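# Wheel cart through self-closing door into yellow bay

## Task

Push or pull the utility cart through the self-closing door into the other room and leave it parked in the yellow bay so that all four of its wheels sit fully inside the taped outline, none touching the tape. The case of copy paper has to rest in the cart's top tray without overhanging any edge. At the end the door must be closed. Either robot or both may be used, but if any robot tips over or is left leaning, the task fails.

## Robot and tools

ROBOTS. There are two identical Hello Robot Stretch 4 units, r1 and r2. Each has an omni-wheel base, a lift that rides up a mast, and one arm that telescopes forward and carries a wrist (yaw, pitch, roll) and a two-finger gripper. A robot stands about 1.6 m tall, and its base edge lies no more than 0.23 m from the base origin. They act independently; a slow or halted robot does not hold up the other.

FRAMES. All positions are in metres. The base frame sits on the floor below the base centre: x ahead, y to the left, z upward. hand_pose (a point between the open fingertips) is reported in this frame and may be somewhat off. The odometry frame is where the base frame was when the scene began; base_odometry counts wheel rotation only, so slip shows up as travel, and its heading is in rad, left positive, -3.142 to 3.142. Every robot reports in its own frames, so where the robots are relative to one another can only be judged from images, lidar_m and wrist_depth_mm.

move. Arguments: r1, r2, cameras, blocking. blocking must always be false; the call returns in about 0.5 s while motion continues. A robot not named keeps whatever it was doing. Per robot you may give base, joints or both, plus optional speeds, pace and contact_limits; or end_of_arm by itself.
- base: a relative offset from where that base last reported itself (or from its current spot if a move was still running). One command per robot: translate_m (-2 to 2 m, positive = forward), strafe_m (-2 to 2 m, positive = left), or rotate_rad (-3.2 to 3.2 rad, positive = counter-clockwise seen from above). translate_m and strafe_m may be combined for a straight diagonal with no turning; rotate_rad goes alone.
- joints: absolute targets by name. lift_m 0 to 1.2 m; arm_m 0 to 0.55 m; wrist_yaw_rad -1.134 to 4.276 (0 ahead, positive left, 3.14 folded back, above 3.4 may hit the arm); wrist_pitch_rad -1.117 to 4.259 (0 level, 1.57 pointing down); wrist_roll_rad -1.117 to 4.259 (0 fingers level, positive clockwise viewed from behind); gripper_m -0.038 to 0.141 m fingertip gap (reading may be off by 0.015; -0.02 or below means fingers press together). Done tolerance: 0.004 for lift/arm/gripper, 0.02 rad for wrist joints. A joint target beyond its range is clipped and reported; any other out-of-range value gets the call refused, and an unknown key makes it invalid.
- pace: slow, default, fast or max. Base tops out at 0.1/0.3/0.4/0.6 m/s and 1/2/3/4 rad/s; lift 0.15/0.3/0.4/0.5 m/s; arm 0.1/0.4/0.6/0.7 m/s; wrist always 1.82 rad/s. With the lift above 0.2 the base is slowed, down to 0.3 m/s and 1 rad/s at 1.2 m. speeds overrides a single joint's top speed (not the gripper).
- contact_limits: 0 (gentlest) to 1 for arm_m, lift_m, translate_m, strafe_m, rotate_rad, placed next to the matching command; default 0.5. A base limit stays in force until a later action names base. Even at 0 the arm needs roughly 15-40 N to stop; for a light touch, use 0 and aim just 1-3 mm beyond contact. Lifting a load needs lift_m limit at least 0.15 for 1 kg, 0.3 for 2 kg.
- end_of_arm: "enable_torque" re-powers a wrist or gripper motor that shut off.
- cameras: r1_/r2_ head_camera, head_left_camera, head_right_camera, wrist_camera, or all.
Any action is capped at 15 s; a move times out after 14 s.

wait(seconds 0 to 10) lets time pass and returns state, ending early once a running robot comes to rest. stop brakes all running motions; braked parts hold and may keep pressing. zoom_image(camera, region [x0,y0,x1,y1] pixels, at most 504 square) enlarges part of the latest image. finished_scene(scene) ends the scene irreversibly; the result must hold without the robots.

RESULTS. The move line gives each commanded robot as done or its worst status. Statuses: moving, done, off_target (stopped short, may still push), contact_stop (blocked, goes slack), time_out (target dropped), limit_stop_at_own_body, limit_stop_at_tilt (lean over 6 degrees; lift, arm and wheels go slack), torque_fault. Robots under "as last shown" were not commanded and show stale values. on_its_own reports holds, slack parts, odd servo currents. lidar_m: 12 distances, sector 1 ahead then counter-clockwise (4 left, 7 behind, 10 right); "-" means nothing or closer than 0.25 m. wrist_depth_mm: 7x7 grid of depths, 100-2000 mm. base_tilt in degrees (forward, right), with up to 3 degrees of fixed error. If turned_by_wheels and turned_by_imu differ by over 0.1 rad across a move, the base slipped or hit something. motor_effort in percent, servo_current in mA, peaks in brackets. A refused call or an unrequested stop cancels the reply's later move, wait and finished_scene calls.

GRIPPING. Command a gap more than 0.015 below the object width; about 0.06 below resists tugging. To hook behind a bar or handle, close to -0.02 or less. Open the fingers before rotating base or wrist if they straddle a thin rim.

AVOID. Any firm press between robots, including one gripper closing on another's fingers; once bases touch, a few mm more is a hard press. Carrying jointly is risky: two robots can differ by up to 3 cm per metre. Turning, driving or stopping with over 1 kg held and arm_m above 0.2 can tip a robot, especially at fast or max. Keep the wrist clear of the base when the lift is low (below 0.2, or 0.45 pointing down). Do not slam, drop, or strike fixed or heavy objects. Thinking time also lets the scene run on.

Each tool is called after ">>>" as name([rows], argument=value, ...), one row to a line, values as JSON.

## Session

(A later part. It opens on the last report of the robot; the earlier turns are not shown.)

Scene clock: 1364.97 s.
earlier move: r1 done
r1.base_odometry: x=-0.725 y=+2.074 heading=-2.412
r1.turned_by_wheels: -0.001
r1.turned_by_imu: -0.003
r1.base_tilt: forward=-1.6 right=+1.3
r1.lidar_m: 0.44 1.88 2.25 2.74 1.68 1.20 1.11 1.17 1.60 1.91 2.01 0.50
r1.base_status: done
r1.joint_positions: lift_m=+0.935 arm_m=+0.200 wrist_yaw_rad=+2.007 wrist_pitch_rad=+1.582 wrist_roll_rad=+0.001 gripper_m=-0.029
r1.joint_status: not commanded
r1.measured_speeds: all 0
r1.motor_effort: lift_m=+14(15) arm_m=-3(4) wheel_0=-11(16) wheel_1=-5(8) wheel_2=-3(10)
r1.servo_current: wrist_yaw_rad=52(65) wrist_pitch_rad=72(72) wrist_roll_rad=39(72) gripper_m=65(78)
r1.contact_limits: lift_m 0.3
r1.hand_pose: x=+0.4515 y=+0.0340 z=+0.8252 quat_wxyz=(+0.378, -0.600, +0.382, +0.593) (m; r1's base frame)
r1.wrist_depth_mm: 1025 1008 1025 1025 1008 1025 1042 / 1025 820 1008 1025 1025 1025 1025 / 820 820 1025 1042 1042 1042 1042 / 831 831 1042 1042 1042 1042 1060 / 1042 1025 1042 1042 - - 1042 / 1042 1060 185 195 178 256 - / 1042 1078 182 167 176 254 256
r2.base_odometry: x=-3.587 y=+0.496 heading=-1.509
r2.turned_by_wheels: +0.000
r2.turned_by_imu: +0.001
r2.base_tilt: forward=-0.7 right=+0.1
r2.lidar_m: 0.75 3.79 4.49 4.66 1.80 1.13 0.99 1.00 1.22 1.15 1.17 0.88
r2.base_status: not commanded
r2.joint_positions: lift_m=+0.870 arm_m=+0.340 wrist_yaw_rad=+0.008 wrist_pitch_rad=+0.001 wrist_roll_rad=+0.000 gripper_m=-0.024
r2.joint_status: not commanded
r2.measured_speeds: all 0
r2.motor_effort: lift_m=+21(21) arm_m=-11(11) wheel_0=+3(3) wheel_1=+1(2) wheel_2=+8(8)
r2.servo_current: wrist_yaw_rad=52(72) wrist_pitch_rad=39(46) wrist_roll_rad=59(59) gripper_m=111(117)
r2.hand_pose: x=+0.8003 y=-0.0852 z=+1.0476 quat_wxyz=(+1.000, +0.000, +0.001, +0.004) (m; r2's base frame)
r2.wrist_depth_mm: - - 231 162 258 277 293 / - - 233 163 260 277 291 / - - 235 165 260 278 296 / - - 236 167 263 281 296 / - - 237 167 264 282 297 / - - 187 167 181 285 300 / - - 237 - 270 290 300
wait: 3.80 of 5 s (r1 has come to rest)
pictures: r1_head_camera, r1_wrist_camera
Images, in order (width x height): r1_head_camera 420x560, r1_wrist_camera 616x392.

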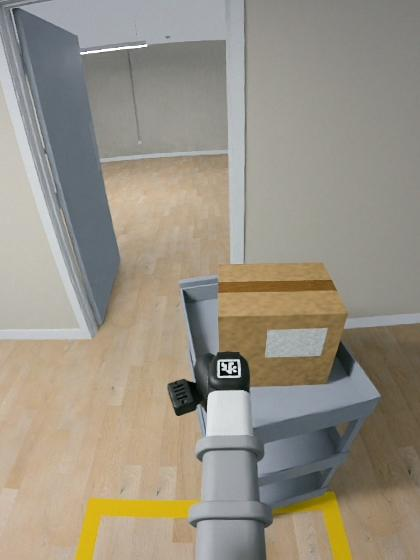

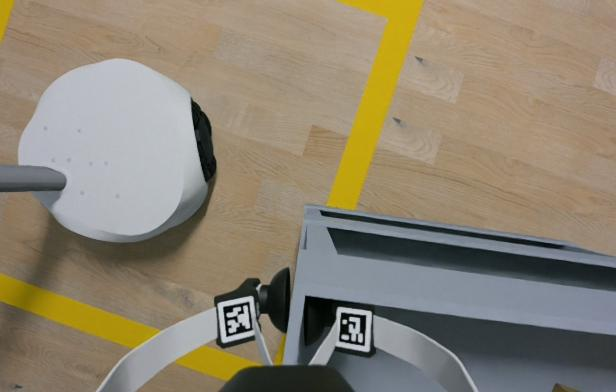

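>>> move(r1={"base": {"translate_m": -0.4, "strafe_m": 0.04}, "pace": "slow"}, blocking=false)

>>> wait(seconds=6, cameras=["r1_head_camera", "r1_wrist_camera"])

Scene clock: 1398.57 s.
move: r1 moving
r1.base_odometry: x=-0.715 y=+2.081 heading=-2.414
r1.turned_by_wheels: -0.002
r1.turned_by_imu: -0.002
r1.base_tilt: forward=-1.6 right=+1.3
r1.lidar_m: 0.42 1.88 2.30 2.73 1.68 1.17 1.10 1.16 1.55 1.94 1.99 0.49
r1.base_status: translate_m moving; strafe_m moving
r1.joint_positions: lift_m=+0.935 arm_m=+0.200 wrist_yaw_rad=+2.007 wrist_pitch_rad=+1.582 wrist_roll_rad=+0.001 gripper_m=-0.029
r1.joint_status: not commanded
r1.measured_speeds: translate_m=-0.049 strafe_m=+0.005 rotate_rad=-0.002 lift_m=+0.000 arm_m=+0.000 wrist_yaw_rad=-0.001 wrist_pitch_rad=+0.000 wrist_roll_rad=+0.000
r1.motor_effort: lift_m=+14(15) arm_m=-3(4) wheel_0=-15(16) wheel_1=-6(8) wheel_2=+3(4)
r1.servo_current: wrist_yaw_rad=59(65) wrist_pitch_rad=65(72) wrist_roll_rad=46(59) gripper_m=72(72)
r1.contact_limits: lift_m 0.3
r1.hand_pose: x=+0.4515 y=+0.0340 z=+0.8252 quat_wxyz=(+0.378, -0.599, +0.382, +0.593) (m; r1's base frame)
r1.wrist_depth_mm: 1042 1008 1008 1025 1025 1025 1025 / 1025 831 1025 1025 1042 1025 1025 / 820 831 1025 1025 1042 1042 1025 / 820 820 1025 1008 1042 1042 1042 / 1008 1042 1042 1042 - - 1060 / 1060 1060 188 197 179 - - / 1042 1060 176 176 178 255 257
r2: as last shown
r2.turned_by_imu: +0.000
r2.base_tilt: forward=-0.6 right=+0.1
r2.lidar_m: 0.74 3.79 4.54 4.65 1.80 1.11 0.95 0.99 1.20 1.14 1.17 0.90
r2.motor_effort: lift_m=+21(21) arm_m=-11(11) wheel_0=+2(3) wheel_1=+2(2) wheel_2=+8(8)
r2.servo_current: wrist_yaw_rad=72(72) wrist_pitch_rad=39(46) wrist_roll_rad=39(59) gripper_m=117(117)
r2.wrist_depth_mm: - - 232 162 258 278 291 / - - 233 163 262 277 291 / - - 235 165 262 278 293 / - - 236 167 264 282 297 / - - 236 167 265 282 297 / - - 187 168 181 285 300 / - - 236 - 270 290 301
pictures: none

Scene clock: 1403.37 s.
earlier move: r1 done
r1.base_odometry: x=-0.400 y=+2.310 heading=-2.414
r1.turned_by_wheels: +0.000
r1.turned_by_imu: -0.003
r1.base_tilt: forward=-1.6 right=+1.3
r1.lidar_m: 0.43 2.20 2.81 2.69 1.07 0.75 0.73 0.74 1.04 2.00 2.04 0.44
r1.base_status: done
r1.joint_positions: lift_m=+0.935 arm_m=+0.200 wrist_yaw_rad=+2.006 wrist_pitch_rad=+1.582 wrist_roll_rad=+0.002 gripper_m=-0.029
r1.joint_status: not commanded
r1.measured_speeds: all 0
r1.motor_effort: lift_m=+14(15) arm_m=-3(4) wheel_0=-11(19) wheel_1=-6(9) wheel_2=+0(5)
r1.servo_current: wrist_yaw_rad=59(72) wrist_pitch_rad=59(72) wrist_roll_rad=33(72) gripper_m=65(72)
r1.contact_limits: lift_m 0.3
r1.hand_pose: x=+0.4515 y=+0.0340 z=+0.8252 quat_wxyz=(+0.379, -0.599, +0.383, +0.592) (m; r1's base frame)
r1.wrist_depth_mm: 1025 1025 1025 1025 1042 1025 1042 / 1042 820 1025 1025 1025 1042 1042 / 820 820 1042 1042 1060 1025 1042 / 820 820 1042 1042 1025 1042 1042 / 1060 1042 1042 375 1025 1042 1042 / 1060 1060 182 198 180 1025 1060 / 1042 145 508 185 178 - -
r2.base_odometry: x=-3.587 y=+0.496 heading=-1.509
r2.turned_by_wheels: +0.000
r2.turned_by_imu: +0.001
r2.base_tilt: forward=-0.7 right=+0.1
r2.lidar_m: 0.76 3.77 4.53 4.67 1.80 1.13 0.99 1.00 1.20 1.15 1.15 0.88
r2.base_status: not commanded
r2.joint_positions: lift_m=+0.870 arm_m=+0.340 wrist_yaw_rad=+0.008 wrist_pitch_rad=+0.001 wrist_roll_rad=+0.000 gripper_m=-0.024
r2.joint_status: not commanded
r2.measured_speeds: all 0
r2.motor_effort: lift_m=+21(21) arm_m=-10(11) wheel_0=+2(3) wheel_1=+1(2) wheel_2=+8(8)
r2.servo_current: wrist_yaw_rad=59(78) wrist_pitch_rad=39(52) wrist_roll_rad=46(59) gripper_m=104(117)
r2.hand_pose: x=+0.8003 y=-0.0852 z=+1.0476 quat_wxyz=(+1.000, +0.000, +0.001, +0.004) (m; r2's base frame)
r2.wrist_depth_mm: - - 231 162 258 277 291 / - - 234 163 260 276 291 / - - 233 165 260 278 294 / - - 236 167 263 281 296 / - - 236 167 265 282 297 / - - 187 168 181 285 300 / - - 236 - 270 290 300
wait: 4.80 of 6 s (r1 has come to rest)
pictures: r1_head_camera, r1_wrist_camera
Images, in order (width x height): r1_head_camera 420x560, r1_wrist_camera 616x392.

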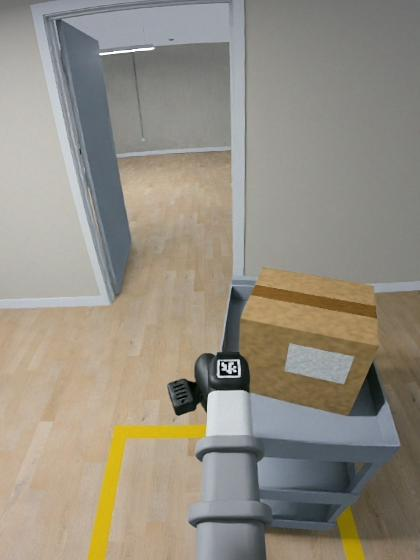

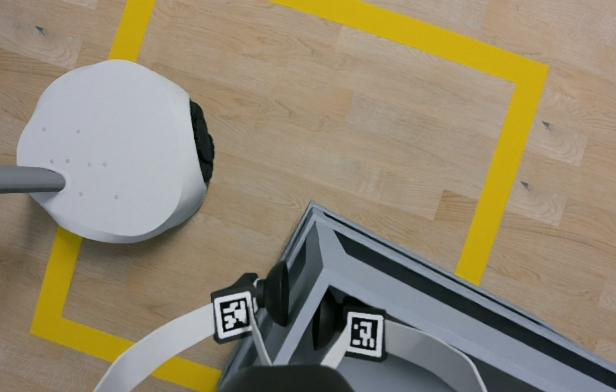

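>>> move(r1={"base": {"translate_m": -0.17, "strafe_m": 0.14}, "pace": "slow"}, blocking=false)

>>> wait(seconds=5, cameras=["r1_head_camera", "r1_wrist_camera"])

Scene clock: 1424.87 s.
move: r1 moving
r1.base_odometry: x=-0.387 y=+2.310 heading=-2.415
r1.turned_by_wheels: -0.002
r1.turned_by_imu: -0.002
r1.base_tilt: forward=-1.6 right=+1.3
r1.lidar_m: 0.44 2.21 2.83 2.68 1.09 0.75 0.71 0.74 0.99 2.01 2.03 0.45
r1.base_status: translate_m moving; strafe_m moving
r1.joint_positions: lift_m=+0.935 arm_m=+0.200 wrist_yaw_rad=+2.005 wrist_pitch_rad=+1.583 wrist_roll_rad=+0.002 gripper_m=-0.029
r1.joint_status: not commanded
r1.measured_speeds: translate_m=-0.040 strafe_m=+0.033 rotate_rad=+0.001 lift_m=+0.000 arm_m=+0.000 wrist_yaw_rad=-0.006 wrist_pitch_rad=+0.012 wrist_roll_rad=+0.001
r1.motor_effort: lift_m=+14(14) arm_m=-4(4) wheel_0=-21(21) wheel_1=-2(5) wheel_2=+0(3)
r1.servo_current: wrist_yaw_rad=65(65) wrist_pitch_rad=72(72) wrist_roll_rad=59(59) gripper_m=65(72)
r1.contact_limits: lift_m 0.3
r1.hand_pose: x=+0.4517 y=+0.0336 z=+0.8252 quat_wxyz=(+0.379, -0.599, +0.384, +0.592) (m; r1's base frame)
r1.wrist_depth_mm: 1042 1025 1008 991 991 1025 1008 / 1025 820 1025 1042 1025 1042 1042 / 820 831 1042 1042 1025 1025 1025 / 820 831 1025 1042 1042 1042 1042 / 1042 1060 1042 407 1042 1060 1078 / 1060 1060 184 197 181 1042 1060 / 1042 142 178 185 175 132 -
r2: as last shown
r2.turned_by_imu: +0.000
r2.base_tilt: forward=-0.6 right=+0.1
r2.lidar_m: 0.75 3.79 4.49 4.66 1.80 1.13 0.99 0.97 1.24 1.15 1.15 0.89
r2.motor_effort: lift_m=+21(21) arm_m=-10(11) wheel_0=+3(3) wheel_1=+1(2) wheel_2=+8(8)
r2.servo_current: wrist_yaw_rad=52(65) wrist_pitch_rad=39(46) wrist_roll_rad=46(59) gripper_m=98(117)
r2.wrist_depth_mm: - - 232 162 258 279 291 / - - 234 163 260 276 291 / - - 234 165 262 278 294 / - - 236 167 263 281 298 / - - 236 167 265 281 297 / - - 187 167 181 285 301 / - - 236 - 268 290 301
pictures: none

Scene clock: 1427.80 s.
earlier move: r1 done
r1.base_odometry: x=-0.180 y=+2.318 heading=-2.415
r1.turned_by_wheels: +0.000
r1.turned_by_imu: -0.002
r1.base_tilt: forward=-1.6 right=+1.3
r1.lidar_m: 0.41 2.31 2.68 2.56 0.86 0.59 0.56 0.58 0.81 1.99 0.45 0.38
r1.base_status: done
r1.joint_positions: lift_m=+0.935 arm_m=+0.200 wrist_yaw_rad=+2.004 wrist_pitch_rad=+1.583 wrist_roll_rad=+0.003 gripper_m=-0.029
r1.joint_status: not commanded
r1.measured_speeds: all 0
r1.motor_effort: lift_m=+14(15) arm_m=+3(4) wheel_0=-13(23) wheel_1=-1(5) wheel_2=-4(7)
r1.servo_current: wrist_yaw_rad=52(85) wrist_pitch_rad=72(85) wrist_roll_rad=52(72) gripper_m=52(72)
r1.contact_limits: lift_m 0.3
r1.hand_pose: x=+0.4517 y=+0.0336 z=+0.8252 quat_wxyz=(+0.380, -0.599, +0.384, +0.592) (m; r1's base frame)
r1.wrist_depth_mm: 1042 1025 1008 1008 1025 1042 1042 / 1042 820 1060 1025 1042 1025 1008 / 831 820 1025 1042 1008 1025 1042 / 831 831 1042 1042 1025 1060 1042 / 1042 1042 1042 260 1060 1042 1060 / 1042 1042 179 197 504 1060 1042 / 1078 136 214 182 171 133 1078
r2.base_odometry: x=-3.587 y=+0.496 heading=-1.509
r2.turned_by_wheels: +0.000
r2.turned_by_imu: +0.000
r2.base_tilt: forward=-0.6 right=+0.1
r2.lidar_m: 0.73 3.76 4.49 4.66 1.83 1.13 0.98 1.00 1.21 1.16 1.12 0.91
r2.base_status: not commanded
r2.joint_positions: lift_m=+0.870 arm_m=+0.340 wrist_yaw_rad=+0.008 wrist_pitch_rad=+0.001 wrist_roll_rad=+0.000 gripper_m=-0.024
r2.joint_status: not commanded
r2.measured_speeds: all 0
r2.motor_effort: lift_m=+21(21) arm_m=-10(11) wheel_0=+2(3) wheel_1=+2(2) wheel_2=+8(8)
r2.servo_current: wrist_yaw_rad=65(72) wrist_pitch_rad=39(46) wrist_roll_rad=46(65) gripper_m=98(117)
r2.hand_pose: x=+0.8003 y=-0.0852 z=+1.0476 quat_wxyz=(+1.000, +0.000, +0.001, +0.004) (m; r2's base frame)
r2.wrist_depth_mm: - - 231 162 258 277 293 / - - 232 163 260 277 291 / - - 235 164 260 278 294 / - - 235 167 262 281 296 / - - 236 167 265 282 296 / - - 187 167 180 285 300 / - - 236 - 270 290 300
wait: 2.93 of 5 s (r1 has come to rest)
pictures: r1_head_camera, r1_wrist_camera
Images, in order (width x height): r1_head_camera 420x560, r1_wrist_camera 616x392.

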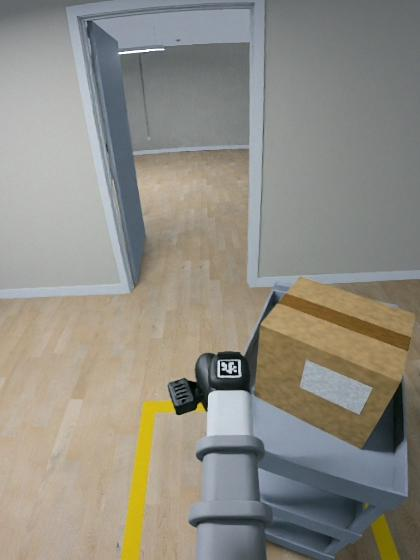

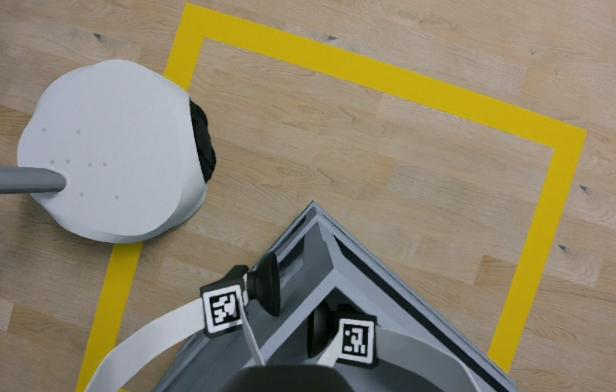

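>>> zoom_image(camera="r1_wrist_camera", region=[180, 180, 520, 392])

>>> zoom_image(camera="r1_head_camera", region=[120, 260, 420, 560])

Scaled by 1.482.

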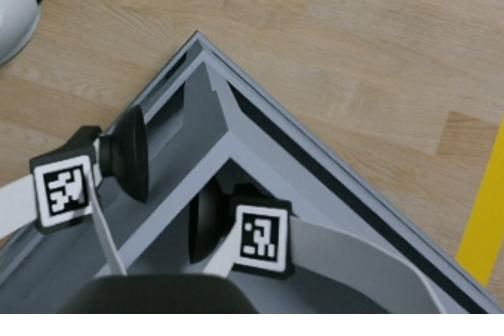

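Scaled by 1.680 from the camera's 420x560 image, which has a finer 600x800 frame.

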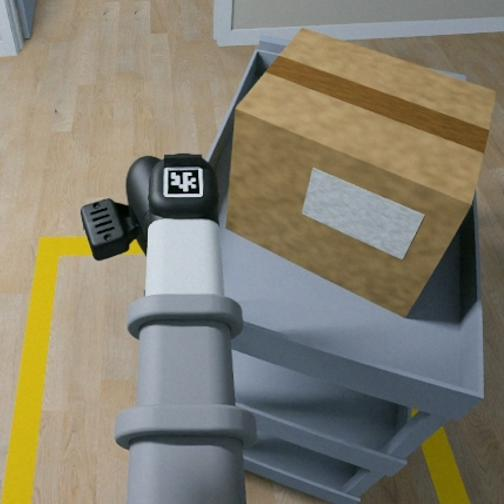

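>>> move(r1={"base": {"translate_m": -0.11, "strafe_m": 0.15}, "pace": "slow"}, blocking=false)

>>> wait(seconds=5, cameras=["r1_head_camera", "r1_wrist_camera"])

Scene clock: 1451.40 s.
move: r1 moving
r1.base_odometry: x=-0.168 y=+2.316 heading=-2.417
r1.turned_by_wheels: -0.002
r1.turned_by_imu: -0.003
r1.base_tilt: forward=-1.6 right=+1.3
r1.lidar_m: 0.41 2.31 2.69 2.55 0.85 0.59 0.55 0.57 0.79 1.97 0.44 0.39
r1.base_status: translate_m moving; strafe_m moving
r1.joint_positions: lift_m=+0.935 arm_m=+0.200 wrist_yaw_rad=+2.004 wrist_pitch_rad=+1.584 wrist_roll_rad=+0.003 gripper_m=-0.029
r1.joint_status: not commanded
r1.measured_speeds: translate_m=-0.029 strafe_m=+0.038 rotate_rad=-0.003 lift_m=+0.000 arm_m=+0.000 wrist_yaw_rad=+0.000 wrist_pitch_rad=+0.013 wrist_roll_rad=+0.000
r1.motor_effort: lift_m=+14(14) arm_m=+3(4) wheel_0=-21(21) wheel_1=+1(2) wheel_2=-4(4)
r1.servo_current: wrist_yaw_rad=59(72) wrist_pitch_rad=65(72) wrist_roll_rad=59(59) gripper_m=72(72)
r1.contact_limits: lift_m 0.3
r1.hand_pose: x=+0.4518 y=+0.0333 z=+0.8252 quat_wxyz=(+0.379, -0.599, +0.384, +0.591) (m; r1's base frame)
r1.wrist_depth_mm: 1008 1008 1025 1025 1025 1025 1025 / 1025 820 1025 1042 1025 1008 1042 / 831 820 1042 1042 1025 1025 1025 / 831 820 1060 1042 1025 1042 1025 / 1042 1025 1042 317 1042 1060 1042 / 1042 1042 181 196 508 1078 1060 / 1042 141 212 185 173 134 1060
r2: as last shown
r2.base_tilt: forward=-0.6 right=+0.0
r2.lidar_m: 0.74 3.76 4.50 4.66 1.80 1.14 0.98 0.99 1.23 1.13 1.13 0.89
r2.motor_effort: lift_m=+21(21) arm_m=-10(11) wheel_0=+2(3) wheel_1=+1(2) wheel_2=+8(8)
r2.servo_current: wrist_yaw_rad=52(65) wrist_pitch_rad=46(46) wrist_roll_rad=52(59) gripper_m=104(117)
r2.wrist_depth_mm: - - 232 162 259 277 293 / - - 232 163 260 277 291 / - - 233 165 260 279 296 / - - 236 167 264 281 297 / - - 236 167 265 282 297 / - - 187 168 181 283 300 / - - 237 - 270 291 301
pictures: none

Scene clock: 1454.03 s.
earlier move: r1 done
r1.base_odometry: x=+0.001 y=+2.279 heading=-2.416
r1.turned_by_wheels: +0.001
r1.turned_by_imu: -0.001
r1.base_tilt: forward=-1.6 right=+1.3
r1.lidar_m: 0.36 2.38 2.54 2.31 0.71 0.49 0.46 0.49 0.68 1.62 0.31 0.30
r1.base_status: done
r1.joint_positions: lift_m=+0.935 arm_m=+0.200 wrist_yaw_rad=+2.003 wrist_pitch_rad=+1.579 wrist_roll_rad=+0.004 gripper_m=-0.029
r1.joint_status: not commanded
r1.measured_speeds: all 0
r1.motor_effort: lift_m=+14(15) arm_m=+4(4) wheel_0=-11(24) wheel_1=+3(4) wheel_2=-5(6)
r1.servo_current: wrist_yaw_rad=59(78) wrist_pitch_rad=52(85) wrist_roll_rad=52(72) gripper_m=65(78)
r1.contact_limits: lift_m 0.3
r1.hand_pose: x=+0.4513 y=+0.0345 z=+0.8252 quat_wxyz=(+0.381, -0.597, +0.384, +0.593) (m; r1's base frame)
r1.wrist_depth_mm: 1025 1008 1042 1025 1025 1042 1025 / 1025 820 1025 1042 1025 1042 1042 / 820 831 1042 1060 1060 1042 1025 / 831 831 1025 1042 1060 1042 1060 / 1060 1060 1025 262 1025 1042 1042 / 1042 1060 179 193 1060 1060 1060 / 1042 139 206 183 160 1060 1042
r2.base_odometry: x=-3.587 y=+0.496 heading=-1.509
r2.turned_by_wheels: +0.000
r2.turned_by_imu: +0.000
r2.base_tilt: forward=-0.6 right=+0.1
r2.lidar_m: 0.73 3.76 4.50 4.65 1.82 1.11 0.98 1.00 1.23 1.15 1.16 0.89
r2.base_status: not commanded
r2.joint_positions: lift_m=+0.870 arm_m=+0.340 wrist_yaw_rad=+0.008 wrist_pitch_rad=+0.001 wrist_roll_rad=+0.000 gripper_m=-0.024
r2.joint_status: not commanded
r2.measured_speeds: all 0
r2.motor_effort: lift_m=+21(21) arm_m=-10(11) wheel_0=+3(3) wheel_1=+2(2) wheel_2=+8(8)
r2.servo_current: wrist_yaw_rad=59(65) wrist_pitch_rad=46(46) wrist_roll_rad=52(59) gripper_m=111(117)
r2.hand_pose: x=+0.8003 y=-0.0852 z=+1.0476 quat_wxyz=(+1.000, +0.000, +0.001, +0.004) (m; r2's base frame)
r2.wrist_depth_mm: - - 231 163 258 277 291 / - - 232 163 262 277 291 / - - 234 165 262 279 294 / - - 235 167 264 281 297 / - - 236 167 264 281 297 / - - 187 167 181 285 300 / - - 236 - 270 290 301
wait: 2.63 of 5 s (r1 has come to rest)
pictures: r1_head_camera, r1_wrist_camera
Images, in order (width x height): r1_head_camera 420x560, r1_wrist_camera 616x392.

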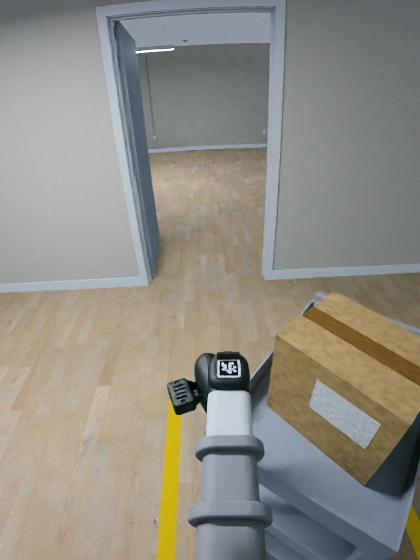

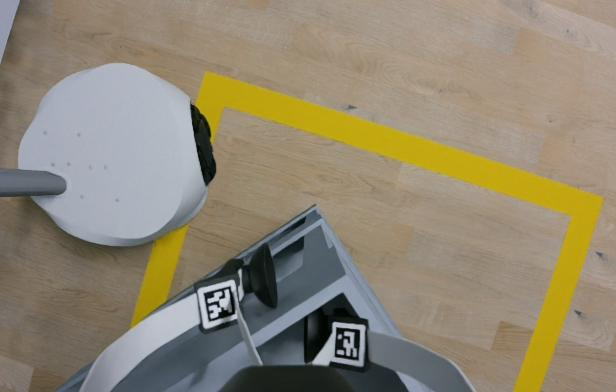

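>>> move(r1={"joints": {"gripper_m": 0.075}}, blocking=false)

>>> wait(seconds=1.6)

>>> move(r1={"joints": {"lift_m": 1.09}, "contact_limits": {"lift_m": 0.3}}, blocking=false)

>>> wait(seconds=2, cameras=["r1_head_camera", "r1_wrist_camera"])

Scene clock: 1491.90 s.
move: r1 moving
r1.base_odometry: x=+0.001 y=+2.279 heading=-2.416
r1.turned_by_wheels: +0.000
r1.turned_by_imu: +0.000
r1.base_tilt: forward=-1.7 right=+1.3
r1.lidar_m: 0.34 2.39 2.52 2.33 0.70 0.49 0.46 0.48 0.68 1.62 0.32 0.32
r1.base_status: not commanded
r1.joint_positions: lift_m=+0.935 arm_m=+0.200 wrist_yaw_rad=+2.003 wrist_pitch_rad=+1.579 wrist_roll_rad=+0.004 gripper_m=-0.004
r1.joint_status: gripper_m moving
r1.measured_speeds: all 0
r1.motor_effort: lift_m=+14(14) arm_m=+4(4) wheel_0=-10(11) wheel_1=+3(3) wheel_2=-5(5)
r1.servo_current: wrist_yaw_rad=52(78) wrist_pitch_rad=52(59) wrist_roll_rad=46(59) gripper_m=65(78)
r1.contact_limits: lift_m 0.3
r1.hand_pose: x=+0.4513 y=+0.0345 z=+0.8252 quat_wxyz=(+0.381, -0.597, +0.384, +0.593) (m; r1's base frame)
r1.wrist_depth_mm: 1008 1025 1008 1025 1025 1025 1042 / 1025 820 1042 1042 1042 1042 1025 / 831 831 1042 1042 1042 1042 1025 / 831 820 1042 1060 1042 1042 1060 / 1025 1025 1025 259 1042 1025 1042 / 1060 1060 181 200 1042 1042 1060 / 1060 143 210 183 163 1078 1060
r2: as last shown
r2.lidar_m: 0.73 3.76 4.53 4.67 1.80 1.11 0.97 1.00 1.22 1.14 1.15 0.87
r2.motor_effort: lift_m=+21(21) arm_m=-10(10) wheel_0=+2(3) wheel_1=+2(2) wheel_2=+8(8)
r2.servo_current: wrist_yaw_rad=59(72) wrist_pitch_rad=39(46) wrist_roll_rad=46(59) gripper_m=117(117)
r2.wrist_depth_mm: - - 231 162 259 279 293 / - - 232 163 260 276 290 / - - 234 164 260 279 294 / - - 235 167 264 281 297 / - - 236 167 266 283 297 / - - 187 167 181 285 301 / - - 236 - 268 290 301
pictures: none

Scene clock: 1493.17 s.
earlier move: r1 done
r1.base_odometry: x=+0.001 y=+2.279 heading=-2.416
r1.turned_by_wheels: +0.000
r1.turned_by_imu: +0.000
r1.base_tilt: forward=-1.6 right=+1.3
r1.lidar_m: 0.35 2.37 2.54 2.31 0.70 0.49 0.46 0.46 0.67 1.65 0.28 0.30
r1.base_status: not commanded
r1.joint_positions: lift_m=+0.935 arm_m=+0.200 wrist_yaw_rad=+2.003 wrist_pitch_rad=+1.579 wrist_roll_rad=+0.004 gripper_m=+0.075
r1.joint_status: all done
r1.measured_speeds: all 0
r1.motor_effort: lift_m=+14(15) arm_m=+4(4) wheel_0=-10(11) wheel_1=+2(3) wheel_2=-6(6)
r1.servo_current: wrist_yaw_rad=59(78) wrist_pitch_rad=59(65) wrist_roll_rad=59(65) gripper_m=39(85)
r1.contact_limits: lift_m 0.3
r1.hand_pose: x=+0.4513 y=+0.0345 z=+0.8252 quat_wxyz=(+0.381, -0.597, +0.384, +0.592) (m; r1's base frame)
r1.wrist_depth_mm: 1042 1042 1025 1042 1025 1025 1042 / 1025 820 1042 1042 1025 1025 1042 / 831 842 1025 1042 1042 1042 1025 / 842 820 1025 1042 1025 1042 1042 / 1060 1060 1042 241 1042 1025 1042 / 1060 1042 193 191 189 1060 1060 / 1042 170 185 158 155 1042 1060
r2.base_odometry: x=-3.587 y=+0.496 heading=-1.509
r2.turned_by_wheels: +0.000
r2.turned_by_imu: +0.000
r2.base_tilt: forward=-0.6 right=+0.1
r2.lidar_m: 0.75 3.77 4.53 4.65 1.83 1.14 0.99 0.99 1.21 1.14 1.15 0.91
r2.base_status: not commanded
r2.joint_positions: lift_m=+0.870 arm_m=+0.340 wrist_yaw_rad=+0.008 wrist_pitch_rad=+0.001 wrist_roll_rad=+0.000 gripper_m=-0.024
r2.joint_status: not commanded
r2.measured_speeds: all 0
r2.motor_effort: lift_m=+21(21) arm_m=-10(11) wheel_0=+2(3) wheel_1=+1(2) wheel_2=+8(8)
r2.servo_current: wrist_yaw_rad=46(72) wrist_pitch_rad=46(46) wrist_roll_rad=46(59) gripper_m=104(117)
r2.hand_pose: x=+0.8003 y=-0.0852 z=+1.0476 quat_wxyz=(+1.000, +0.000, +0.001, +0.004) (m; r2's base frame)
r2.wrist_depth_mm: - - 231 162 258 277 293 / - - 233 163 260 277 293 / - - 234 165 262 278 296 / - - 236 167 263 281 296 / - - 236 167 265 282 296 / - - 186 168 181 283 300 / - - 236 - 271 291 300
wait: 1.27 of 1.6 s (r1 has come to rest)
pictures: none

Scene clock: 1493.67 s.
move: r1 moving
r1.base_odometry: x=+0.001 y=+2.279 heading=-2.416
r1.turned_by_wheels: +0.000
r1.turned_by_imu: +0.000
r1.base_tilt: forward=-1.6 right=+1.3
r1.lidar_m: 0.36 2.35 2.54 2.33 0.72 0.50 0.46 0.49 0.67 1.62 0.32 0.27
r1.base_status: not commanded
r1.joint_positions: lift_m=+0.972 arm_m=+0.200 wrist_yaw_rad=+2.003 wrist_pitch_rad=+1.579 wrist_roll_rad=+0.004 gripper_m=+0.075
r1.joint_status: lift_m moving
r1.measured_speeds: translate_m=+0.000 strafe_m=+0.000 rotate_rad=+0.000 lift_m=+0.146 arm_m=+0.000 wrist_yaw_rad=+0.000 wrist_pitch_rad=+0.000 wrist_roll_rad=+0.000
r1.motor_effort: lift_m=+29(30) arm_m=+4(4) wheel_0=-10(10) wheel_1=+2(2) wheel_2=-6(6)
r1.servo_current: wrist_yaw_rad=52(65) wrist_pitch_rad=59(65) wrist_roll_rad=33(59) gripper_m=46(46)
r1.contact_limits: lift_m 0.3
r1.hand_pose: x=+0.4513 y=+0.0345 z=+0.8622 quat_wxyz=(+0.381, -0.597, +0.384, +0.592) (m; r1's base frame)
r1.wrist_depth_mm: 1060 1060 1042 1042 1060 1060 1042 / 1078 842 1042 1060 1042 1078 1042 / 854 866 1025 1078 1042 1060 1042 / 866 866 1060 1060 1060 1060 1060 / 1078 1078 1078 277 1078 1078 1042 / 1098 1078 195 212 211 1060 1060 / 1078 171 226 163 170 1060 1060
r2: as last shown
r2.lidar_m: 0.74 3.76 4.53 4.66 1.79 1.13 0.98 0.98 1.20 1.14 1.15 0.90
r2.motor_effort: lift_m=+21(21) arm_m=-10(10) wheel_0=+2(3) wheel_1=+1(2) wheel_2=+8(8)
r2.servo_current: wrist_yaw_rad=59(65) wrist_pitch_rad=39(46) wrist_roll_rad=52(59) gripper_m=111(117)
r2.wrist_depth_mm: - - 231 162 259 277 293 / - - 233 163 260 277 291 / - - 235 164 262 278 296 / - - 235 167 264 281 296 / - - 236 167 266 282 297 / - - 187 168 181 285 301 / - - 237 - 271 290 301
pictures: none

Scene clock: 1494.90 s.
earlier move: r1 done
r1.base_odometry: x=+0.002 y=+2.279 heading=-2.415
r1.turned_by_wheels: +0.001
r1.turned_by_imu: +0.001
r1.base_tilt: forward=-1.6 right=+1.3
r1.lidar_m: 0.34 2.34 2.54 2.34 0.73 0.48 0.46 0.49 0.65 1.63 0.30 0.30
r1.base_status: not commanded
r1.joint_positions: lift_m=+1.090 arm_m=+0.200 wrist_yaw_rad=+2.007 wrist_pitch_rad=+1.572 wrist_roll_rad=+0.002 gripper_m=+0.075
r1.joint_status: all done
r1.measured_speeds: all 0
r1.motor_effort: lift_m=+24(30) arm_m=-3(4) wheel_0=-3(10) wheel_1=+2(3) wheel_2=-1(6)
r1.servo_current: wrist_yaw_rad=59(72) wrist_pitch_rad=46(65) wrist_roll_rad=46(72) gripper_m=46(52)
r1.contact_limits: lift_m 0.3
r1.hand_pose: x=+0.4503 y=+0.0366 z=+0.9793 quat_wxyz=(+0.380, -0.596, +0.381, +0.596) (m; r1's base frame)
r1.wrist_depth_mm: 1160 1182 1160 1205 1182 1182 1182 / 1160 1182 1205 1182 1205 1205 1205 / 1205 991 1008 1182 1182 1182 1205 / 1182 991 1160 1182 1160 1182 1182 / 1205 1182 1205 407 1205 1205 1182 / 1205 1205 211 407 186 1205 1182 / 1205 178 407 143 1205 1205 1182
r2.base_odometry: x=-3.587 y=+0.496 heading=-1.509
r2.turned_by_wheels: +0.000
r2.turned_by_imu: +0.000
r2.base_tilt: forward=-0.6 right=+0.0
r2.lidar_m: 0.75 3.76 4.52 4.67 1.82 1.13 0.98 1.01 1.22 1.14 1.17 0.91
r2.base_status: not commanded
r2.joint_positions: lift_m=+0.870 arm_m=+0.340 wrist_yaw_rad=+0.008 wrist_pitch_rad=+0.001 wrist_roll_rad=+0.000 gripper_m=-0.024
r2.joint_status: not commanded
r2.measured_speeds: all 0
r2.motor_effort: lift_m=+21(21) arm_m=-11(11) wheel_0=+2(3) wheel_1=+1(2) wheel_2=+8(8)
r2.servo_current: wrist_yaw_rad=46(72) wrist_pitch_rad=39(46) wrist_roll_rad=46(59) gripper_m=111(117)
r2.hand_pose: x=+0.8003 y=-0.0852 z=+1.0476 quat_wxyz=(+1.000, +0.000, +0.001, +0.004) (m; r2's base frame)
r2.wrist_depth_mm: - - 231 162 259 277 291 / - - 233 163 262 276 290 / - - 234 164 262 279 294 / - - 235 167 264 281 297 / - - 236 167 265 282 294 / - - 187 168 181 286 301 / - - 237 - 270 290 303
wait: 1.23 of 2 s (r1 has come to rest)
pictures: r1_head_camera, r1_wrist_camera
Images, in order (width x height): r1_head_camera 420x560, r1_wrist_camera 616x392.

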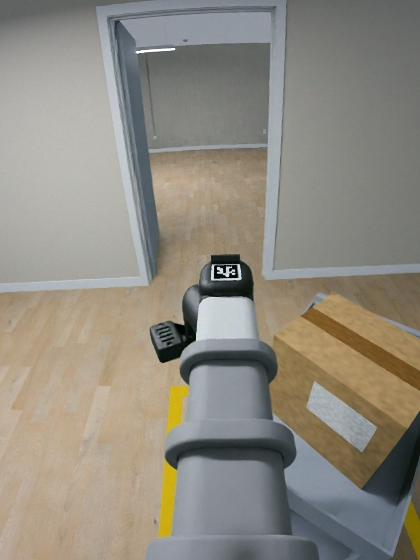

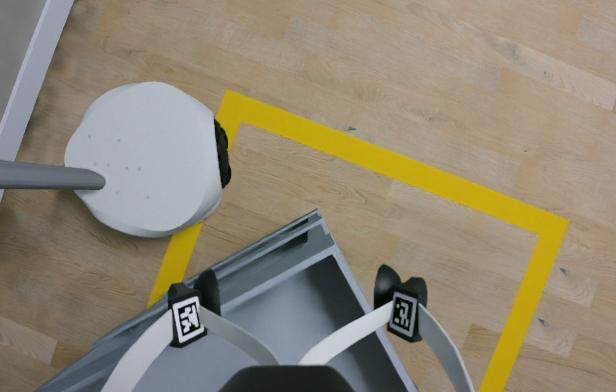

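>>> move(r1={"base": {"strafe_m": 0.08}, "joints": {"wrist_yaw_rad": 0.8}, "pace": "slow"}, blocking=false)

>>> wait(seconds=2.5, cameras=["r1_head_camera", "r1_wrist_camera"])

Scene clock: 1567.77 s.
move: r1 moving
r1.base_odometry: x=+0.011 y=+2.268 heading=-2.415
r1.turned_by_wheels: +0.000
r1.turned_by_imu: +0.000
r1.base_tilt: forward=-1.6 right=+1.3
r1.lidar_m: 0.35 2.37 2.51 2.30 0.74 0.50 0.45 0.47 0.68 1.64 0.32 0.32
r1.base_status: strafe_m moving
r1.joint_positions: lift_m=+1.090 arm_m=+0.200 wrist_yaw_rad=+1.600 wrist_pitch_rad=+1.572 wrist_roll_rad=+0.002 gripper_m=+0.075
r1.joint_status: wrist_yaw_rad moving
r1.measured_speeds: translate_m=+0.000 strafe_m=+0.055 rotate_rad=+0.001 lift_m=+0.000 arm_m=+0.000 wrist_yaw_rad=-1.731 wrist_pitch_rad=+0.000 wrist_roll_rad=+0.000
r1.motor_effort: lift_m=+24(24) arm_m=-4(4) wheel_0=-10(10) wheel_1=+4(8) wheel_2=-1(1)
r1.servo_current: wrist_yaw_rad=98(117) wrist_pitch_rad=39(46) wrist_roll_rad=46(59) gripper_m=33(46)
r1.contact_limits: lift_m 0.3
r1.hand_pose: x=+0.4583 y=+0.0021 z=+0.9793 quat_wxyz=(+0.493, -0.507, +0.494, +0.506) (m; r1's base frame)
r1.wrist_depth_mm: 1182 1182 1205 1205 1182 1182 1205 / 1182 1205 1182 1182 1160 1182 1182 / 1205 991 1182 1205 1205 1182 1160 / 1182 991 1205 1182 1205 1205 1205 / 1182 976 1182 407 1182 1205 1229 / 1205 1182 198 404 187 1205 1205 / 1205 1229 407 143 404 404 1229
r2: as last shown
r2.base_tilt: forward=-0.6 right=+0.1
r2.lidar_m: 0.74 3.78 4.49 4.65 1.81 1.13 0.98 0.99 1.22 1.14 1.15 0.91
r2.motor_effort: lift_m=+21(21) arm_m=-10(11) wheel_0=+2(3) wheel_1=+1(2) wheel_2=+8(8)
r2.servo_current: wrist_yaw_rad=52(65) wrist_pitch_rad=39(46) wrist_roll_rad=39(52) gripper_m=111(117)
r2.wrist_depth_mm: - - 231 161 258 277 293 / - - 232 163 260 278 290 / - - 234 165 260 278 296 / - - 235 167 262 281 296 / - - 237 167 265 283 297 / - - 187 168 181 285 300 / - - 236 - 270 290 300
pictures: none

Scene clock: 1569.20 s.
earlier move: r1 done
r1.base_odometry: x=+0.055 y=+2.219 heading=-2.415
r1.turned_by_wheels: +0.000
r1.turned_by_imu: +0.000
r1.base_tilt: forward=-1.6 right=+1.3
r1.lidar_m: 0.39 2.34 2.45 2.31 0.73 0.50 0.46 0.49 0.69 1.64 0.37 0.35
r1.base_status: done
r1.joint_positions: lift_m=+1.090 arm_m=+0.200 wrist_yaw_rad=+0.803 wrist_pitch_rad=+1.572 wrist_roll_rad=+0.002 gripper_m=+0.075
r1.joint_status: all done
r1.measured_speeds: all 0
r1.motor_effort: lift_m=+24(24) arm_m=-3(4) wheel_0=-2(10) wheel_1=+1(8) wheel_2=+0(2)
r1.servo_current: wrist_yaw_rad=33(117) wrist_pitch_rad=46(46) wrist_roll_rad=39(65) gripper_m=46(52)
r1.contact_limits: lift_m 0.3
r1.hand_pose: x=+0.4335 y=-0.0611 z=+0.9793 quat_wxyz=(+0.651, -0.276, +0.652, +0.275) (m; r1's base frame)
r1.wrist_depth_mm: 1205 1160 1160 1160 1205 1182 1205 / 1182 1182 1182 1182 1205 1182 1182 / 1205 1205 1205 1160 1182 1182 1205 / 1205 1182 1160 1182 404 407 407 / 1205 1205 1098 407 404 397 291 / 1182 976 195 407 189 366 285 / 1205 976 991 143 407 332 281
r2.base_odometry: x=-3.587 y=+0.496 heading=-1.509
r2.turned_by_wheels: +0.000
r2.turned_by_imu: +0.000
r2.base_tilt: forward=-0.7 right=+0.1
r2.lidar_m: 0.74 3.78 4.50 4.65 1.81 1.12 0.98 0.98 1.22 1.15 1.15 0.92
r2.base_status: not commanded
r2.joint_positions: lift_m=+0.870 arm_m=+0.340 wrist_yaw_rad=+0.008 wrist_pitch_rad=+0.001 wrist_roll_rad=+0.000 gripper_m=-0.024
r2.joint_status: not commanded
r2.measured_speeds: all 0
r2.motor_effort: lift_m=+21(21) arm_m=-10(11) wheel_0=+2(3) wheel_1=+2(2) wheel_2=+8(8)
r2.servo_current: wrist_yaw_rad=52(72) wrist_pitch_rad=46(52) wrist_roll_rad=46(65) gripper_m=111(117)
r2.hand_pose: x=+0.8003 y=-0.0852 z=+1.0476 quat_wxyz=(+1.000, +0.000, +0.001, +0.004) (m; r2's base frame)
r2.wrist_depth_mm: - - 232 162 258 277 291 / - - 233 163 260 277 291 / - - 234 165 262 279 294 / - - 236 167 263 279 297 / - - 236 167 265 283 297 / - - 187 168 181 283 301 / - - 237 - 270 290 301
wait: 1.43 of 2.5 s (r1 has come to rest)
pictures: r1_head_camera, r1_wrist_camera
Images, in order (width x height): r1_head_camera 420x560, r1_wrist_camera 616x392.

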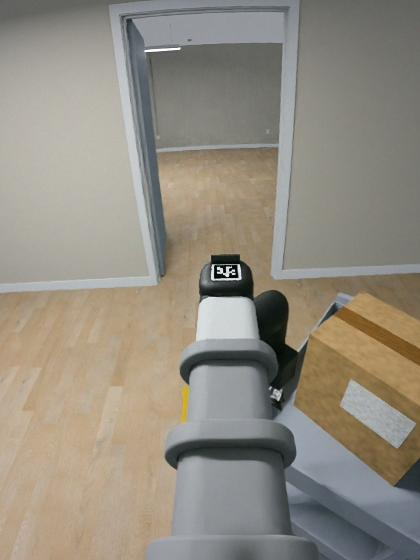

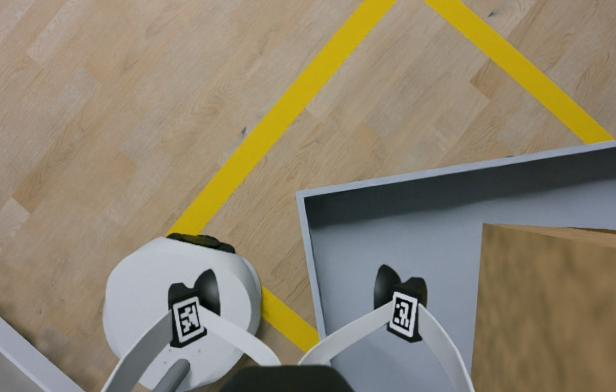

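>>> move(r1={"joints": {"lift_m": 0.935}, "speeds": {"lift_m": 0.2}, "contact_limits": {"lift_m": 0.3}}, blocking=false)

>>> wait(seconds=2)

>>> move(r1={"joints": {"gripper_m": -0.03}}, blocking=false)

>>> wait(seconds=2, cameras=["r1_wrist_camera"])

Scene clock: 1587.43 s.
move: r1 moving
r1.base_odometry: x=+0.055 y=+2.219 heading=-2.415
r1.turned_by_wheels: +0.000
r1.turned_by_imu: +0.000
r1.base_tilt: forward=-1.6 right=+1.3
r1.lidar_m: 0.40 2.36 2.45 2.32 0.75 0.48 0.46 0.48 0.66 1.63 0.36 0.35
r1.base_status: not commanded
r1.joint_positions: lift_m=+1.052 arm_m=+0.200 wrist_yaw_rad=+0.803 wrist_pitch_rad=+1.572 wrist_roll_rad=+0.002 gripper_m=+0.075
r1.joint_status: lift_m moving
r1.measured_speeds: translate_m=+0.000 strafe_m=+0.000 rotate_rad=+0.000 lift_m=-0.146 arm_m=+0.000 wrist_yaw_rad=+0.000 wrist_pitch_rad=+0.000 wrist_roll_rad=+0.000
r1.motor_effort: lift_m=+11(25) arm_m=-4(4) wheel_0=-1(2) wheel_1=+1(2) wheel_2=+0(0)
r1.servo_current: wrist_yaw_rad=59(59) wrist_pitch_rad=39(46) wrist_roll_rad=39(59) gripper_m=39(46)
r1.contact_limits: lift_m 0.3
r1.hand_pose: x=+0.4335 y=-0.0611 z=+0.9423 quat_wxyz=(+0.651, -0.276, +0.652, +0.275) (m; r1's base frame)
r1.wrist_depth_mm: 1160 1138 1160 1160 1138 1160 1160 / 1160 1138 1160 1182 1138 1138 1160 / 1138 1138 1138 1160 1182 1160 1118 / 1160 1160 1160 1138 370 370 373 / 1160 1160 1098 373 370 373 290 / 1138 960 195 375 188 366 285 / 1160 960 960 142 375 334 281
r2: as last shown
r2.base_tilt: forward=-0.6 right=+0.1
r2.lidar_m: 0.73 3.77 4.50 4.65 1.81 1.13 0.99 1.01 1.23 1.14 1.16 0.90
r2.motor_effort: lift_m=+21(21) arm_m=-10(10) wheel_0=+2(3) wheel_1=+1(2) wheel_2=+8(8)
r2.servo_current: wrist_yaw_rad=72(72) wrist_pitch_rad=39(46) wrist_roll_rad=65(65) gripper_m=104(111)
r2.wrist_depth_mm: - - 232 162 257 277 291 / - - 233 163 260 277 290 / - - 235 164 260 278 296 / - - 235 167 264 281 297 / - - 236 167 264 282 297 / - - 187 168 181 286 300 / - - 236 - 270 291 301
pictures: none

Scene clock: 1588.67 s.
earlier move: r1 done
r1.base_odometry: x=+0.055 y=+2.219 heading=-2.415
r1.turned_by_wheels: +0.000
r1.turned_by_imu: +0.000
r1.base_tilt: forward=-1.6 right=+1.3
r1.lidar_m: 0.42 2.35 2.43 2.32 0.73 0.49 0.47 0.48 0.66 1.64 0.35 0.34
r1.base_status: not commanded
r1.joint_positions: lift_m=+0.935 arm_m=+0.200 wrist_yaw_rad=+0.803 wrist_pitch_rad=+1.572 wrist_roll_rad=+0.002 gripper_m=+0.075
r1.joint_status: all done
r1.measured_speeds: all 0
r1.motor_effort: lift_m=+12(25) arm_m=-3(4) wheel_0=-1(2) wheel_1=+2(2) wheel_2=+0(0)
r1.servo_current: wrist_yaw_rad=59(72) wrist_pitch_rad=46(46) wrist_roll_rad=33(65) gripper_m=39(46)
r1.contact_limits: lift_m 0.3
r1.hand_pose: x=+0.4335 y=-0.0611 z=+0.8253 quat_wxyz=(+0.651, -0.276, +0.652, +0.275) (m; r1's base frame)
r1.wrist_depth_mm: 1025 1025 1042 1042 1025 1042 1025 / 1042 1042 1025 1042 1025 1025 1042 / 1042 1025 1042 1060 1042 1042 1025 / 1042 1042 1025 1042 252 253 253 / 1042 866 1042 253 252 252 253 / 1025 831 193 1042 188 253 253 / 1025 831 831 143 254 253 253
r2.base_odometry: x=-3.587 y=+0.496 heading=-1.509
r2.turned_by_wheels: +0.000
r2.turned_by_imu: +0.000
r2.base_tilt: forward=-0.6 right=+0.1
r2.lidar_m: 0.74 3.76 4.51 4.65 1.83 1.14 1.00 1.00 1.21 1.12 1.15 0.87
r2.base_status: not commanded
r2.joint_positions: lift_m=+0.870 arm_m=+0.340 wrist_yaw_rad=+0.008 wrist_pitch_rad=+0.001 wrist_roll_rad=+0.000 gripper_m=-0.024
r2.joint_status: not commanded
r2.measured_speeds: all 0
r2.motor_effort: lift_m=+21(21) arm_m=-10(11) wheel_0=+2(3) wheel_1=+1(2) wheel_2=+8(8)
r2.servo_current: wrist_yaw_rad=52(72) wrist_pitch_rad=46(46) wrist_roll_rad=39(65) gripper_m=111(117)
r2.hand_pose: x=+0.8003 y=-0.0852 z=+1.0476 quat_wxyz=(+1.000, +0.000, +0.001, +0.004) (m; r2's base frame)
r2.wrist_depth_mm: - - 231 162 259 278 293 / - - 233 163 262 277 293 / - - 235 165 262 279 294 / - - 235 166 264 279 297 / - - 236 167 265 279 297 / - - 186 167 181 283 300 / - - 237 - 270 291 303
wait: 1.23 of 2 s (r1 has come to rest)
pictures: none

Scene clock: 1589.17 s.
move: r1 moving
r1.base_odometry: x=+0.055 y=+2.219 heading=-2.415
r1.turned_by_wheels: +0.000
r1.turned_by_imu: +0.000
r1.base_tilt: forward=-1.6 right=+1.3
r1.lidar_m: 0.40 2.35 2.47 2.32 0.71 0.50 0.46 0.48 0.64 1.63 0.38 0.37
r1.base_status: not commanded
r1.joint_positions: lift_m=+0.935 arm_m=+0.200 wrist_yaw_rad=+0.803 wrist_pitch_rad=+1.572 wrist_roll_rad=+0.002 gripper_m=+0.057
r1.joint_status: gripper_m moving
r1.measured_speeds: all 0
r1.motor_effort: lift_m=+12(12) arm_m=-4(4) wheel_0=-2(2) wheel_1=+2(2) wheel_2=+0(0)
r1.servo_current: wrist_yaw_rad=59(65) wrist_pitch_rad=33(52) wrist_roll_rad=65(65) gripper_m=117(117)
r1.contact_limits: lift_m 0.3
r1.hand_pose: x=+0.4335 y=-0.0611 z=+0.8253 quat_wxyz=(+0.651, -0.276, +0.652, +0.275) (m; r1's base frame)
r1.wrist_depth_mm: 1025 1025 1025 1042 1042 1025 1042 / 1042 1025 1042 1025 1025 1025 1042 / 1042 1042 1025 1060 1042 1025 1025 / 1042 1060 1025 1042 252 251 252 / 1042 878 1025 253 252 252 251 / 1042 842 194 1042 190 253 253 / 1025 831 842 143 253 253 254
r2: as last shown
r2.lidar_m: 0.74 3.77 4.51 4.65 1.83 1.11 0.99 0.99 1.21 1.16 1.15 0.90
r2.motor_effort: lift_m=+21(21) arm_m=-10(10) wheel_0=+2(3) wheel_1=+1(2) wheel_2=+8(8)
r2.servo_current: wrist_yaw_rad=59(65) wrist_pitch_rad=39(46) wrist_roll_rad=46(59) gripper_m=104(111)
r2.wrist_depth_mm: - - 231 162 258 277 293 / - - 233 163 260 277 291 / - - 234 164 263 279 296 / - - 235 167 263 281 296 / - - 236 167 265 279 296 / - - 187 168 181 285 300 / - - 236 - 268 290 301
pictures: none

Scene clock: 1590.40 s.
earlier move: r1 done
r1.base_odometry: x=+0.055 y=+2.219 heading=-2.415
r1.turned_by_wheels: +0.000
r1.turned_by_imu: +0.000
r1.base_tilt: forward=-1.6 right=+1.2
r1.lidar_m: 0.40 2.37 2.43 2.30 0.69 0.49 0.46 0.49 0.70 1.64 0.37 0.35
r1.base_status: not commanded
r1.joint_positions: lift_m=+0.935 arm_m=+0.200 wrist_yaw_rad=+0.803 wrist_pitch_rad=+1.572 wrist_roll_rad=+0.001 gripper_m=-0.029
r1.joint_status: all done
r1.measured_speeds: all 0
r1.motor_effort: lift_m=+14(14) arm_m=-3(4) wheel_0=-2(2) wheel_1=+2(2) wheel_2=+0(0)
r1.servo_current: wrist_yaw_rad=39(65) wrist_pitch_rad=46(52) wrist_roll_rad=52(65) gripper_m=78(143)
r1.contact_limits: lift_m 0.3
r1.hand_pose: x=+0.4335 y=-0.0610 z=+0.8252 quat_wxyz=(+0.651, -0.276, +0.651, +0.276) (m; r1's base frame)
r1.wrist_depth_mm: 1042 1042 1008 1008 1042 1008 1025 / 1025 1042 1042 1042 1060 1042 1025 / 1042 1042 1042 1025 1025 1025 1042 / 1042 1042 1042 1025 251 252 252 / 1025 831 1060 253 252 252 252 / 1042 820 820 198 183 252 252 / 1042 831 179 155 252 252 252
r2.base_odometry: x=-3.587 y=+0.496 heading=-1.509
r2.turned_by_wheels: +0.000
r2.turned_by_imu: +0.000
r2.base_tilt: forward=-0.7 right=+0.0
r2.lidar_m: 0.73 3.76 4.50 4.66 1.83 1.13 0.99 0.99 1.22 1.14 1.17 0.93
r2.base_status: not commanded
r2.joint_positions: lift_m=+0.870 arm_m=+0.340 wrist_yaw_rad=+0.008 wrist_pitch_rad=+0.001 wrist_roll_rad=+0.000 gripper_m=-0.024
r2.joint_status: not commanded
r2.measured_speeds: all 0
r2.motor_effort: lift_m=+21(21) arm_m=-10(10) wheel_0=+2(3) wheel_1=+1(2) wheel_2=+8(8)
r2.servo_current: wrist_yaw_rad=39(72) wrist_pitch_rad=33(52) wrist_roll_rad=46(65) gripper_m=111(117)
r2.hand_pose: x=+0.8003 y=-0.0852 z=+1.0476 quat_wxyz=(+1.000, +0.000, +0.001, +0.004) (m; r2's base frame)
r2.wrist_depth_mm: - - 232 162 258 277 291 / - - 232 163 260 277 291 / - - 235 165 262 279 294 / - - 235 167 263 281 298 / - - 236 167 265 282 297 / - - 187 168 181 283 300 / - - 237 - 271 291 300
wait: 1.23 of 2 s (r1 has come to rest)
pictures: r1_wrist_camera
Images, in order (width x height): r1_wrist_camera 616x392.

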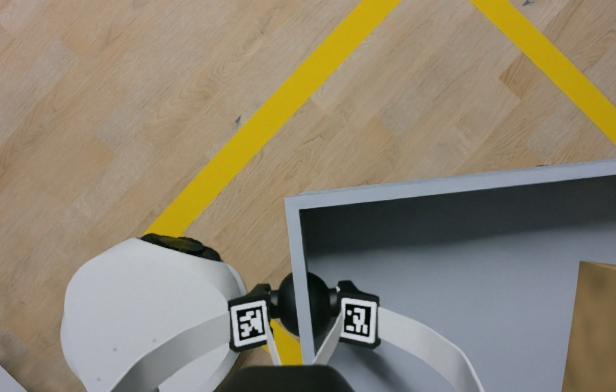

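>>> move(r1={"base": {"strafe_m": 0.1}, "joints": {"arm_m": 0.4}, "pace": "slow", "contact_limits": {"arm_m": 0.5}}, blocking=false)

>>> wait(seconds=2.5)

>>> wait(seconds=1.5, cameras=["r1_head_camera", "r1_wrist_camera"])

Scene clock: 1604.37 s.
move: r1 moving
r1.base_odometry: x=+0.064 y=+2.208 heading=-2.416
r1.turned_by_wheels: +0.000
r1.turned_by_imu: -0.001
r1.base_tilt: forward=-1.6 right=+1.3
r1.lidar_m: 0.42 2.34 2.40 2.30 0.70 0.52 0.45 0.49 0.67 1.63 0.37 0.36
r1.base_status: strafe_m moving
r1.joint_positions: lift_m=+0.935 arm_m=+0.213 wrist_yaw_rad=+0.802 wrist_pitch_rad=+1.574 wrist_roll_rad=+0.001 gripper_m=-0.029
r1.joint_status: arm_m moving
r1.measured_speeds: translate_m=-0.001 strafe_m=+0.057 rotate_rad=+0.000 lift_m=+0.000 arm_m=+0.049 wrist_yaw_rad=-0.002 wrist_pitch_rad=+0.008 wrist_roll_rad=+0.000
r1.motor_effort: lift_m=+14(14) arm_m=+5(6) wheel_0=-10(12) wheel_1=+6(6) wheel_2=-1(2)
r1.servo_current: wrist_yaw_rad=52(59) wrist_pitch_rad=46(52) wrist_roll_rad=46(59) gripper_m=65(78)
r1.contact_limits: arm_m 0.5; lift_m 0.3
r1.hand_pose: x=+0.4457 y=-0.0614 z=+0.8252 quat_wxyz=(+0.650, -0.276, +0.652, +0.275) (m; r1's base frame)
r1.wrist_depth_mm: 1042 1042 1042 1025 1042 1042 1042 / 1025 1025 1025 1042 1042 1042 1042 / 1042 1008 1042 1042 1008 1025 1042 / 1042 1025 1060 1042 544 251 253 / 1060 854 1042 252 252 252 253 / 1042 831 831 199 253 254 253 / 1042 831 177 157 254 253 253
r2: as last shown
r2.base_tilt: forward=-0.6 right=+0.1
r2.lidar_m: 0.76 3.79 4.53 4.67 1.80 1.13 0.98 0.99 1.19 1.14 1.14 0.90
r2.servo_current: wrist_yaw_rad=59(59) wrist_pitch_rad=39(46) wrist_roll_rad=46(59) gripper_m=111(111)
r2.wrist_depth_mm: - - 231 162 258 277 291 / - - 233 163 260 276 290 / - - 235 164 260 278 294 / - - 236 167 264 281 296 / - - 236 167 265 283 297 / - - 186 167 181 285 301 / - - 236 - 270 290 301
pictures: none

Scene clock: 1606.87 s.
earlier move: r1 moving
r1.base_odometry: x=+0.121 y=+2.144 heading=-2.414
r1.turned_by_wheels: +0.001
r1.turned_by_imu: +0.001
r1.base_tilt: forward=-1.6 right=+1.3
r1.lidar_m: 0.50 2.39 2.35 2.21 0.72 0.51 0.46 0.47 0.70 1.65 0.36 0.36
r1.base_status: done
r1.joint_positions: lift_m=+0.935 arm_m=+0.400 wrist_yaw_rad=+0.798 wrist_pitch_rad=+1.569 wrist_roll_rad=+0.001 gripper_m=-0.029
r1.joint_status: arm_m moving
r1.measured_speeds: translate_m=+0.000 strafe_m=+0.000 rotate_rad=+0.000 lift_m=+0.000 arm_m=+0.002 wrist_yaw_rad=+0.000 wrist_pitch_rad=+0.000 wrist_roll_rad=+0.000
r1.motor_effort: lift_m=+14(14) arm_m=+6(9) wheel_0=+5(14) wheel_1=+6(8) wheel_2=+0(10)
r1.servo_current: wrist_yaw_rad=59(72) wrist_pitch_rad=39(91) wrist_roll_rad=39(72) gripper_m=65(78)
r1.contact_limits: arm_m 0.5; lift_m 0.3
r1.hand_pose: x=+0.6337 y=-0.0606 z=+0.8252 quat_wxyz=(+0.652, -0.274, +0.651, +0.275) (m; r1's base frame)
r1.wrist_depth_mm: 1060 1025 1042 1042 1042 1025 1042 / 1042 1042 1025 1025 1042 1042 1042 / 1060 1060 1025 1025 1060 1042 1060 / 1042 1042 1042 1025 1025 1042 1025 / 1042 1078 1042 1042 - 1025 1060 / 1042 1042 182 186 179 252 - / 831 146 991 183 163 249 251
r2.base_odometry: x=-3.587 y=+0.496 heading=-1.509
r2.turned_by_wheels: +0.000
r2.turned_by_imu: +0.000
r2.base_tilt: forward=-0.6 right=+0.1
r2.lidar_m: 0.74 3.76 4.53 4.64 1.80 1.11 0.99 1.00 1.21 1.15 1.15 0.91
r2.base_status: not commanded
r2.joint_positions: lift_m=+0.870 arm_m=+0.340 wrist_yaw_rad=+0.008 wrist_pitch_rad=+0.001 wrist_roll_rad=+0.000 gripper_m=-0.024
r2.joint_status: not commanded
r2.measured_speeds: all 0
r2.motor_effort: lift_m=+21(21) arm_m=-10(11) wheel_0=+2(3) wheel_1=+2(2) wheel_2=+8(8)
r2.servo_current: wrist_yaw_rad=52(72) wrist_pitch_rad=39(46) wrist_roll_rad=52(59) gripper_m=104(111)
r2.hand_pose: x=+0.8003 y=-0.0852 z=+1.0476 quat_wxyz=(+1.000, +0.000, +0.001, +0.004) (m; r2's base frame)
r2.wrist_depth_mm: - - 233 162 257 279 291 / - - 233 163 260 277 291 / - - 235 165 260 279 293 / - - 236 167 263 281 297 / - - 236 167 265 282 297 / - - 186 168 181 285 301 / - - 236 - 271 290 301
wait: 2.50 s; no rest
pictures: none

Scene clock: 1607.13 s.
earlier move: r1 done
r1.base_odometry: x=+0.121 y=+2.144 heading=-2.414
r1.turned_by_wheels: +0.000
r1.turned_by_imu: +0.000
r1.base_tilt: forward=-1.6 right=+1.2
r1.lidar_m: 0.50 2.36 2.34 2.22 0.73 0.51 0.46 0.48 0.70 1.68 0.38 0.34
r1.base_status: done
r1.joint_positions: lift_m=+0.935 arm_m=+0.400 wrist_yaw_rad=+0.798 wrist_pitch_rad=+1.569 wrist_roll_rad=+0.001 gripper_m=-0.029
r1.joint_status: all done
r1.measured_speeds: all 0
r1.motor_effort: lift_m=+14(14) arm_m=+6(9) wheel_0=+5(14) wheel_1=+6(8) wheel_2=+0(10)
r1.servo_current: wrist_yaw_rad=39(72) wrist_pitch_rad=46(91) wrist_roll_rad=46(72) gripper_m=65(78)
r1.contact_limits: arm_m 0.5; lift_m 0.3
r1.hand_pose: x=+0.6337 y=-0.0606 z=+0.8252 quat_wxyz=(+0.652, -0.274, +0.651, +0.275) (m; r1's base frame)
r1.wrist_depth_mm: 1025 1042 1042 1025 1042 1042 1042 / 1060 1025 1025 1025 1025 1025 1025 / 1042 1025 1025 1025 1042 1025 1025 / 1025 1060 1042 1042 1025 1042 1042 / 1060 1042 1042 1042 - 1042 1025 / 1042 1060 183 186 179 250 - / 831 146 1008 182 163 250 250
r2.base_odometry: x=-3.587 y=+0.496 heading=-1.509
r2.turned_by_wheels: +0.000
r2.turned_by_imu: +0.000
r2.base_tilt: forward=-0.6 right=+0.1
r2.lidar_m: 0.74 3.78 4.54 4.66 1.83 1.14 0.97 1.01 1.21 1.14 1.15 0.90
r2.base_status: not commanded
r2.joint_positions: lift_m=+0.870 arm_m=+0.340 wrist_yaw_rad=+0.008 wrist_pitch_rad=+0.001 wrist_roll_rad=+0.000 gripper_m=-0.024
r2.joint_status: not commanded
r2.measured_speeds: all 0
r2.motor_effort: lift_m=+21(21) arm_m=-10(11) wheel_0=+3(3) wheel_1=+2(2) wheel_2=+8(8)
r2.servo_current: wrist_yaw_rad=65(72) wrist_pitch_rad=39(46) wrist_roll_rad=46(65) gripper_m=111(111)
r2.hand_pose: x=+0.8003 y=-0.0852 z=+1.0476 quat_wxyz=(+1.000, +0.000, +0.001, +0.004) (m; r2's base frame)
r2.wrist_depth_mm: - - 231 163 259 278 291 / - - 234 163 260 277 291 / - - 234 164 263 278 296 / - - 236 167 263 281 297 / - - 236 167 265 282 297 / - - 187 168 181 283 300 / - - 237 - 271 291 303
wait: 0.27 of 1.5 s (r1 has come to rest)
pictures: r1_head_camera, r1_wrist_camera
Images, in order (width x height): r1_head_camera 420x560, r1_wrist_camera 616x392.

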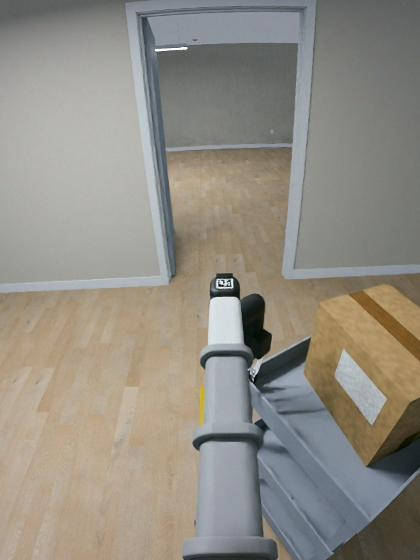

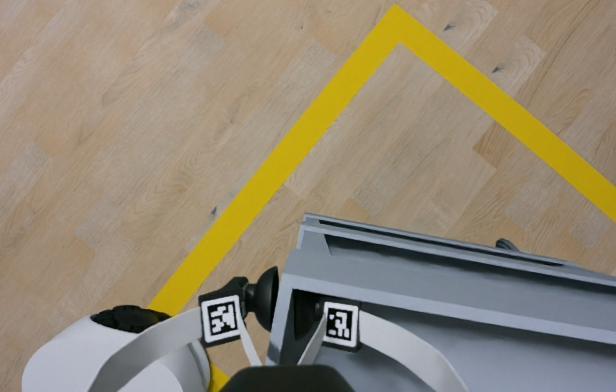

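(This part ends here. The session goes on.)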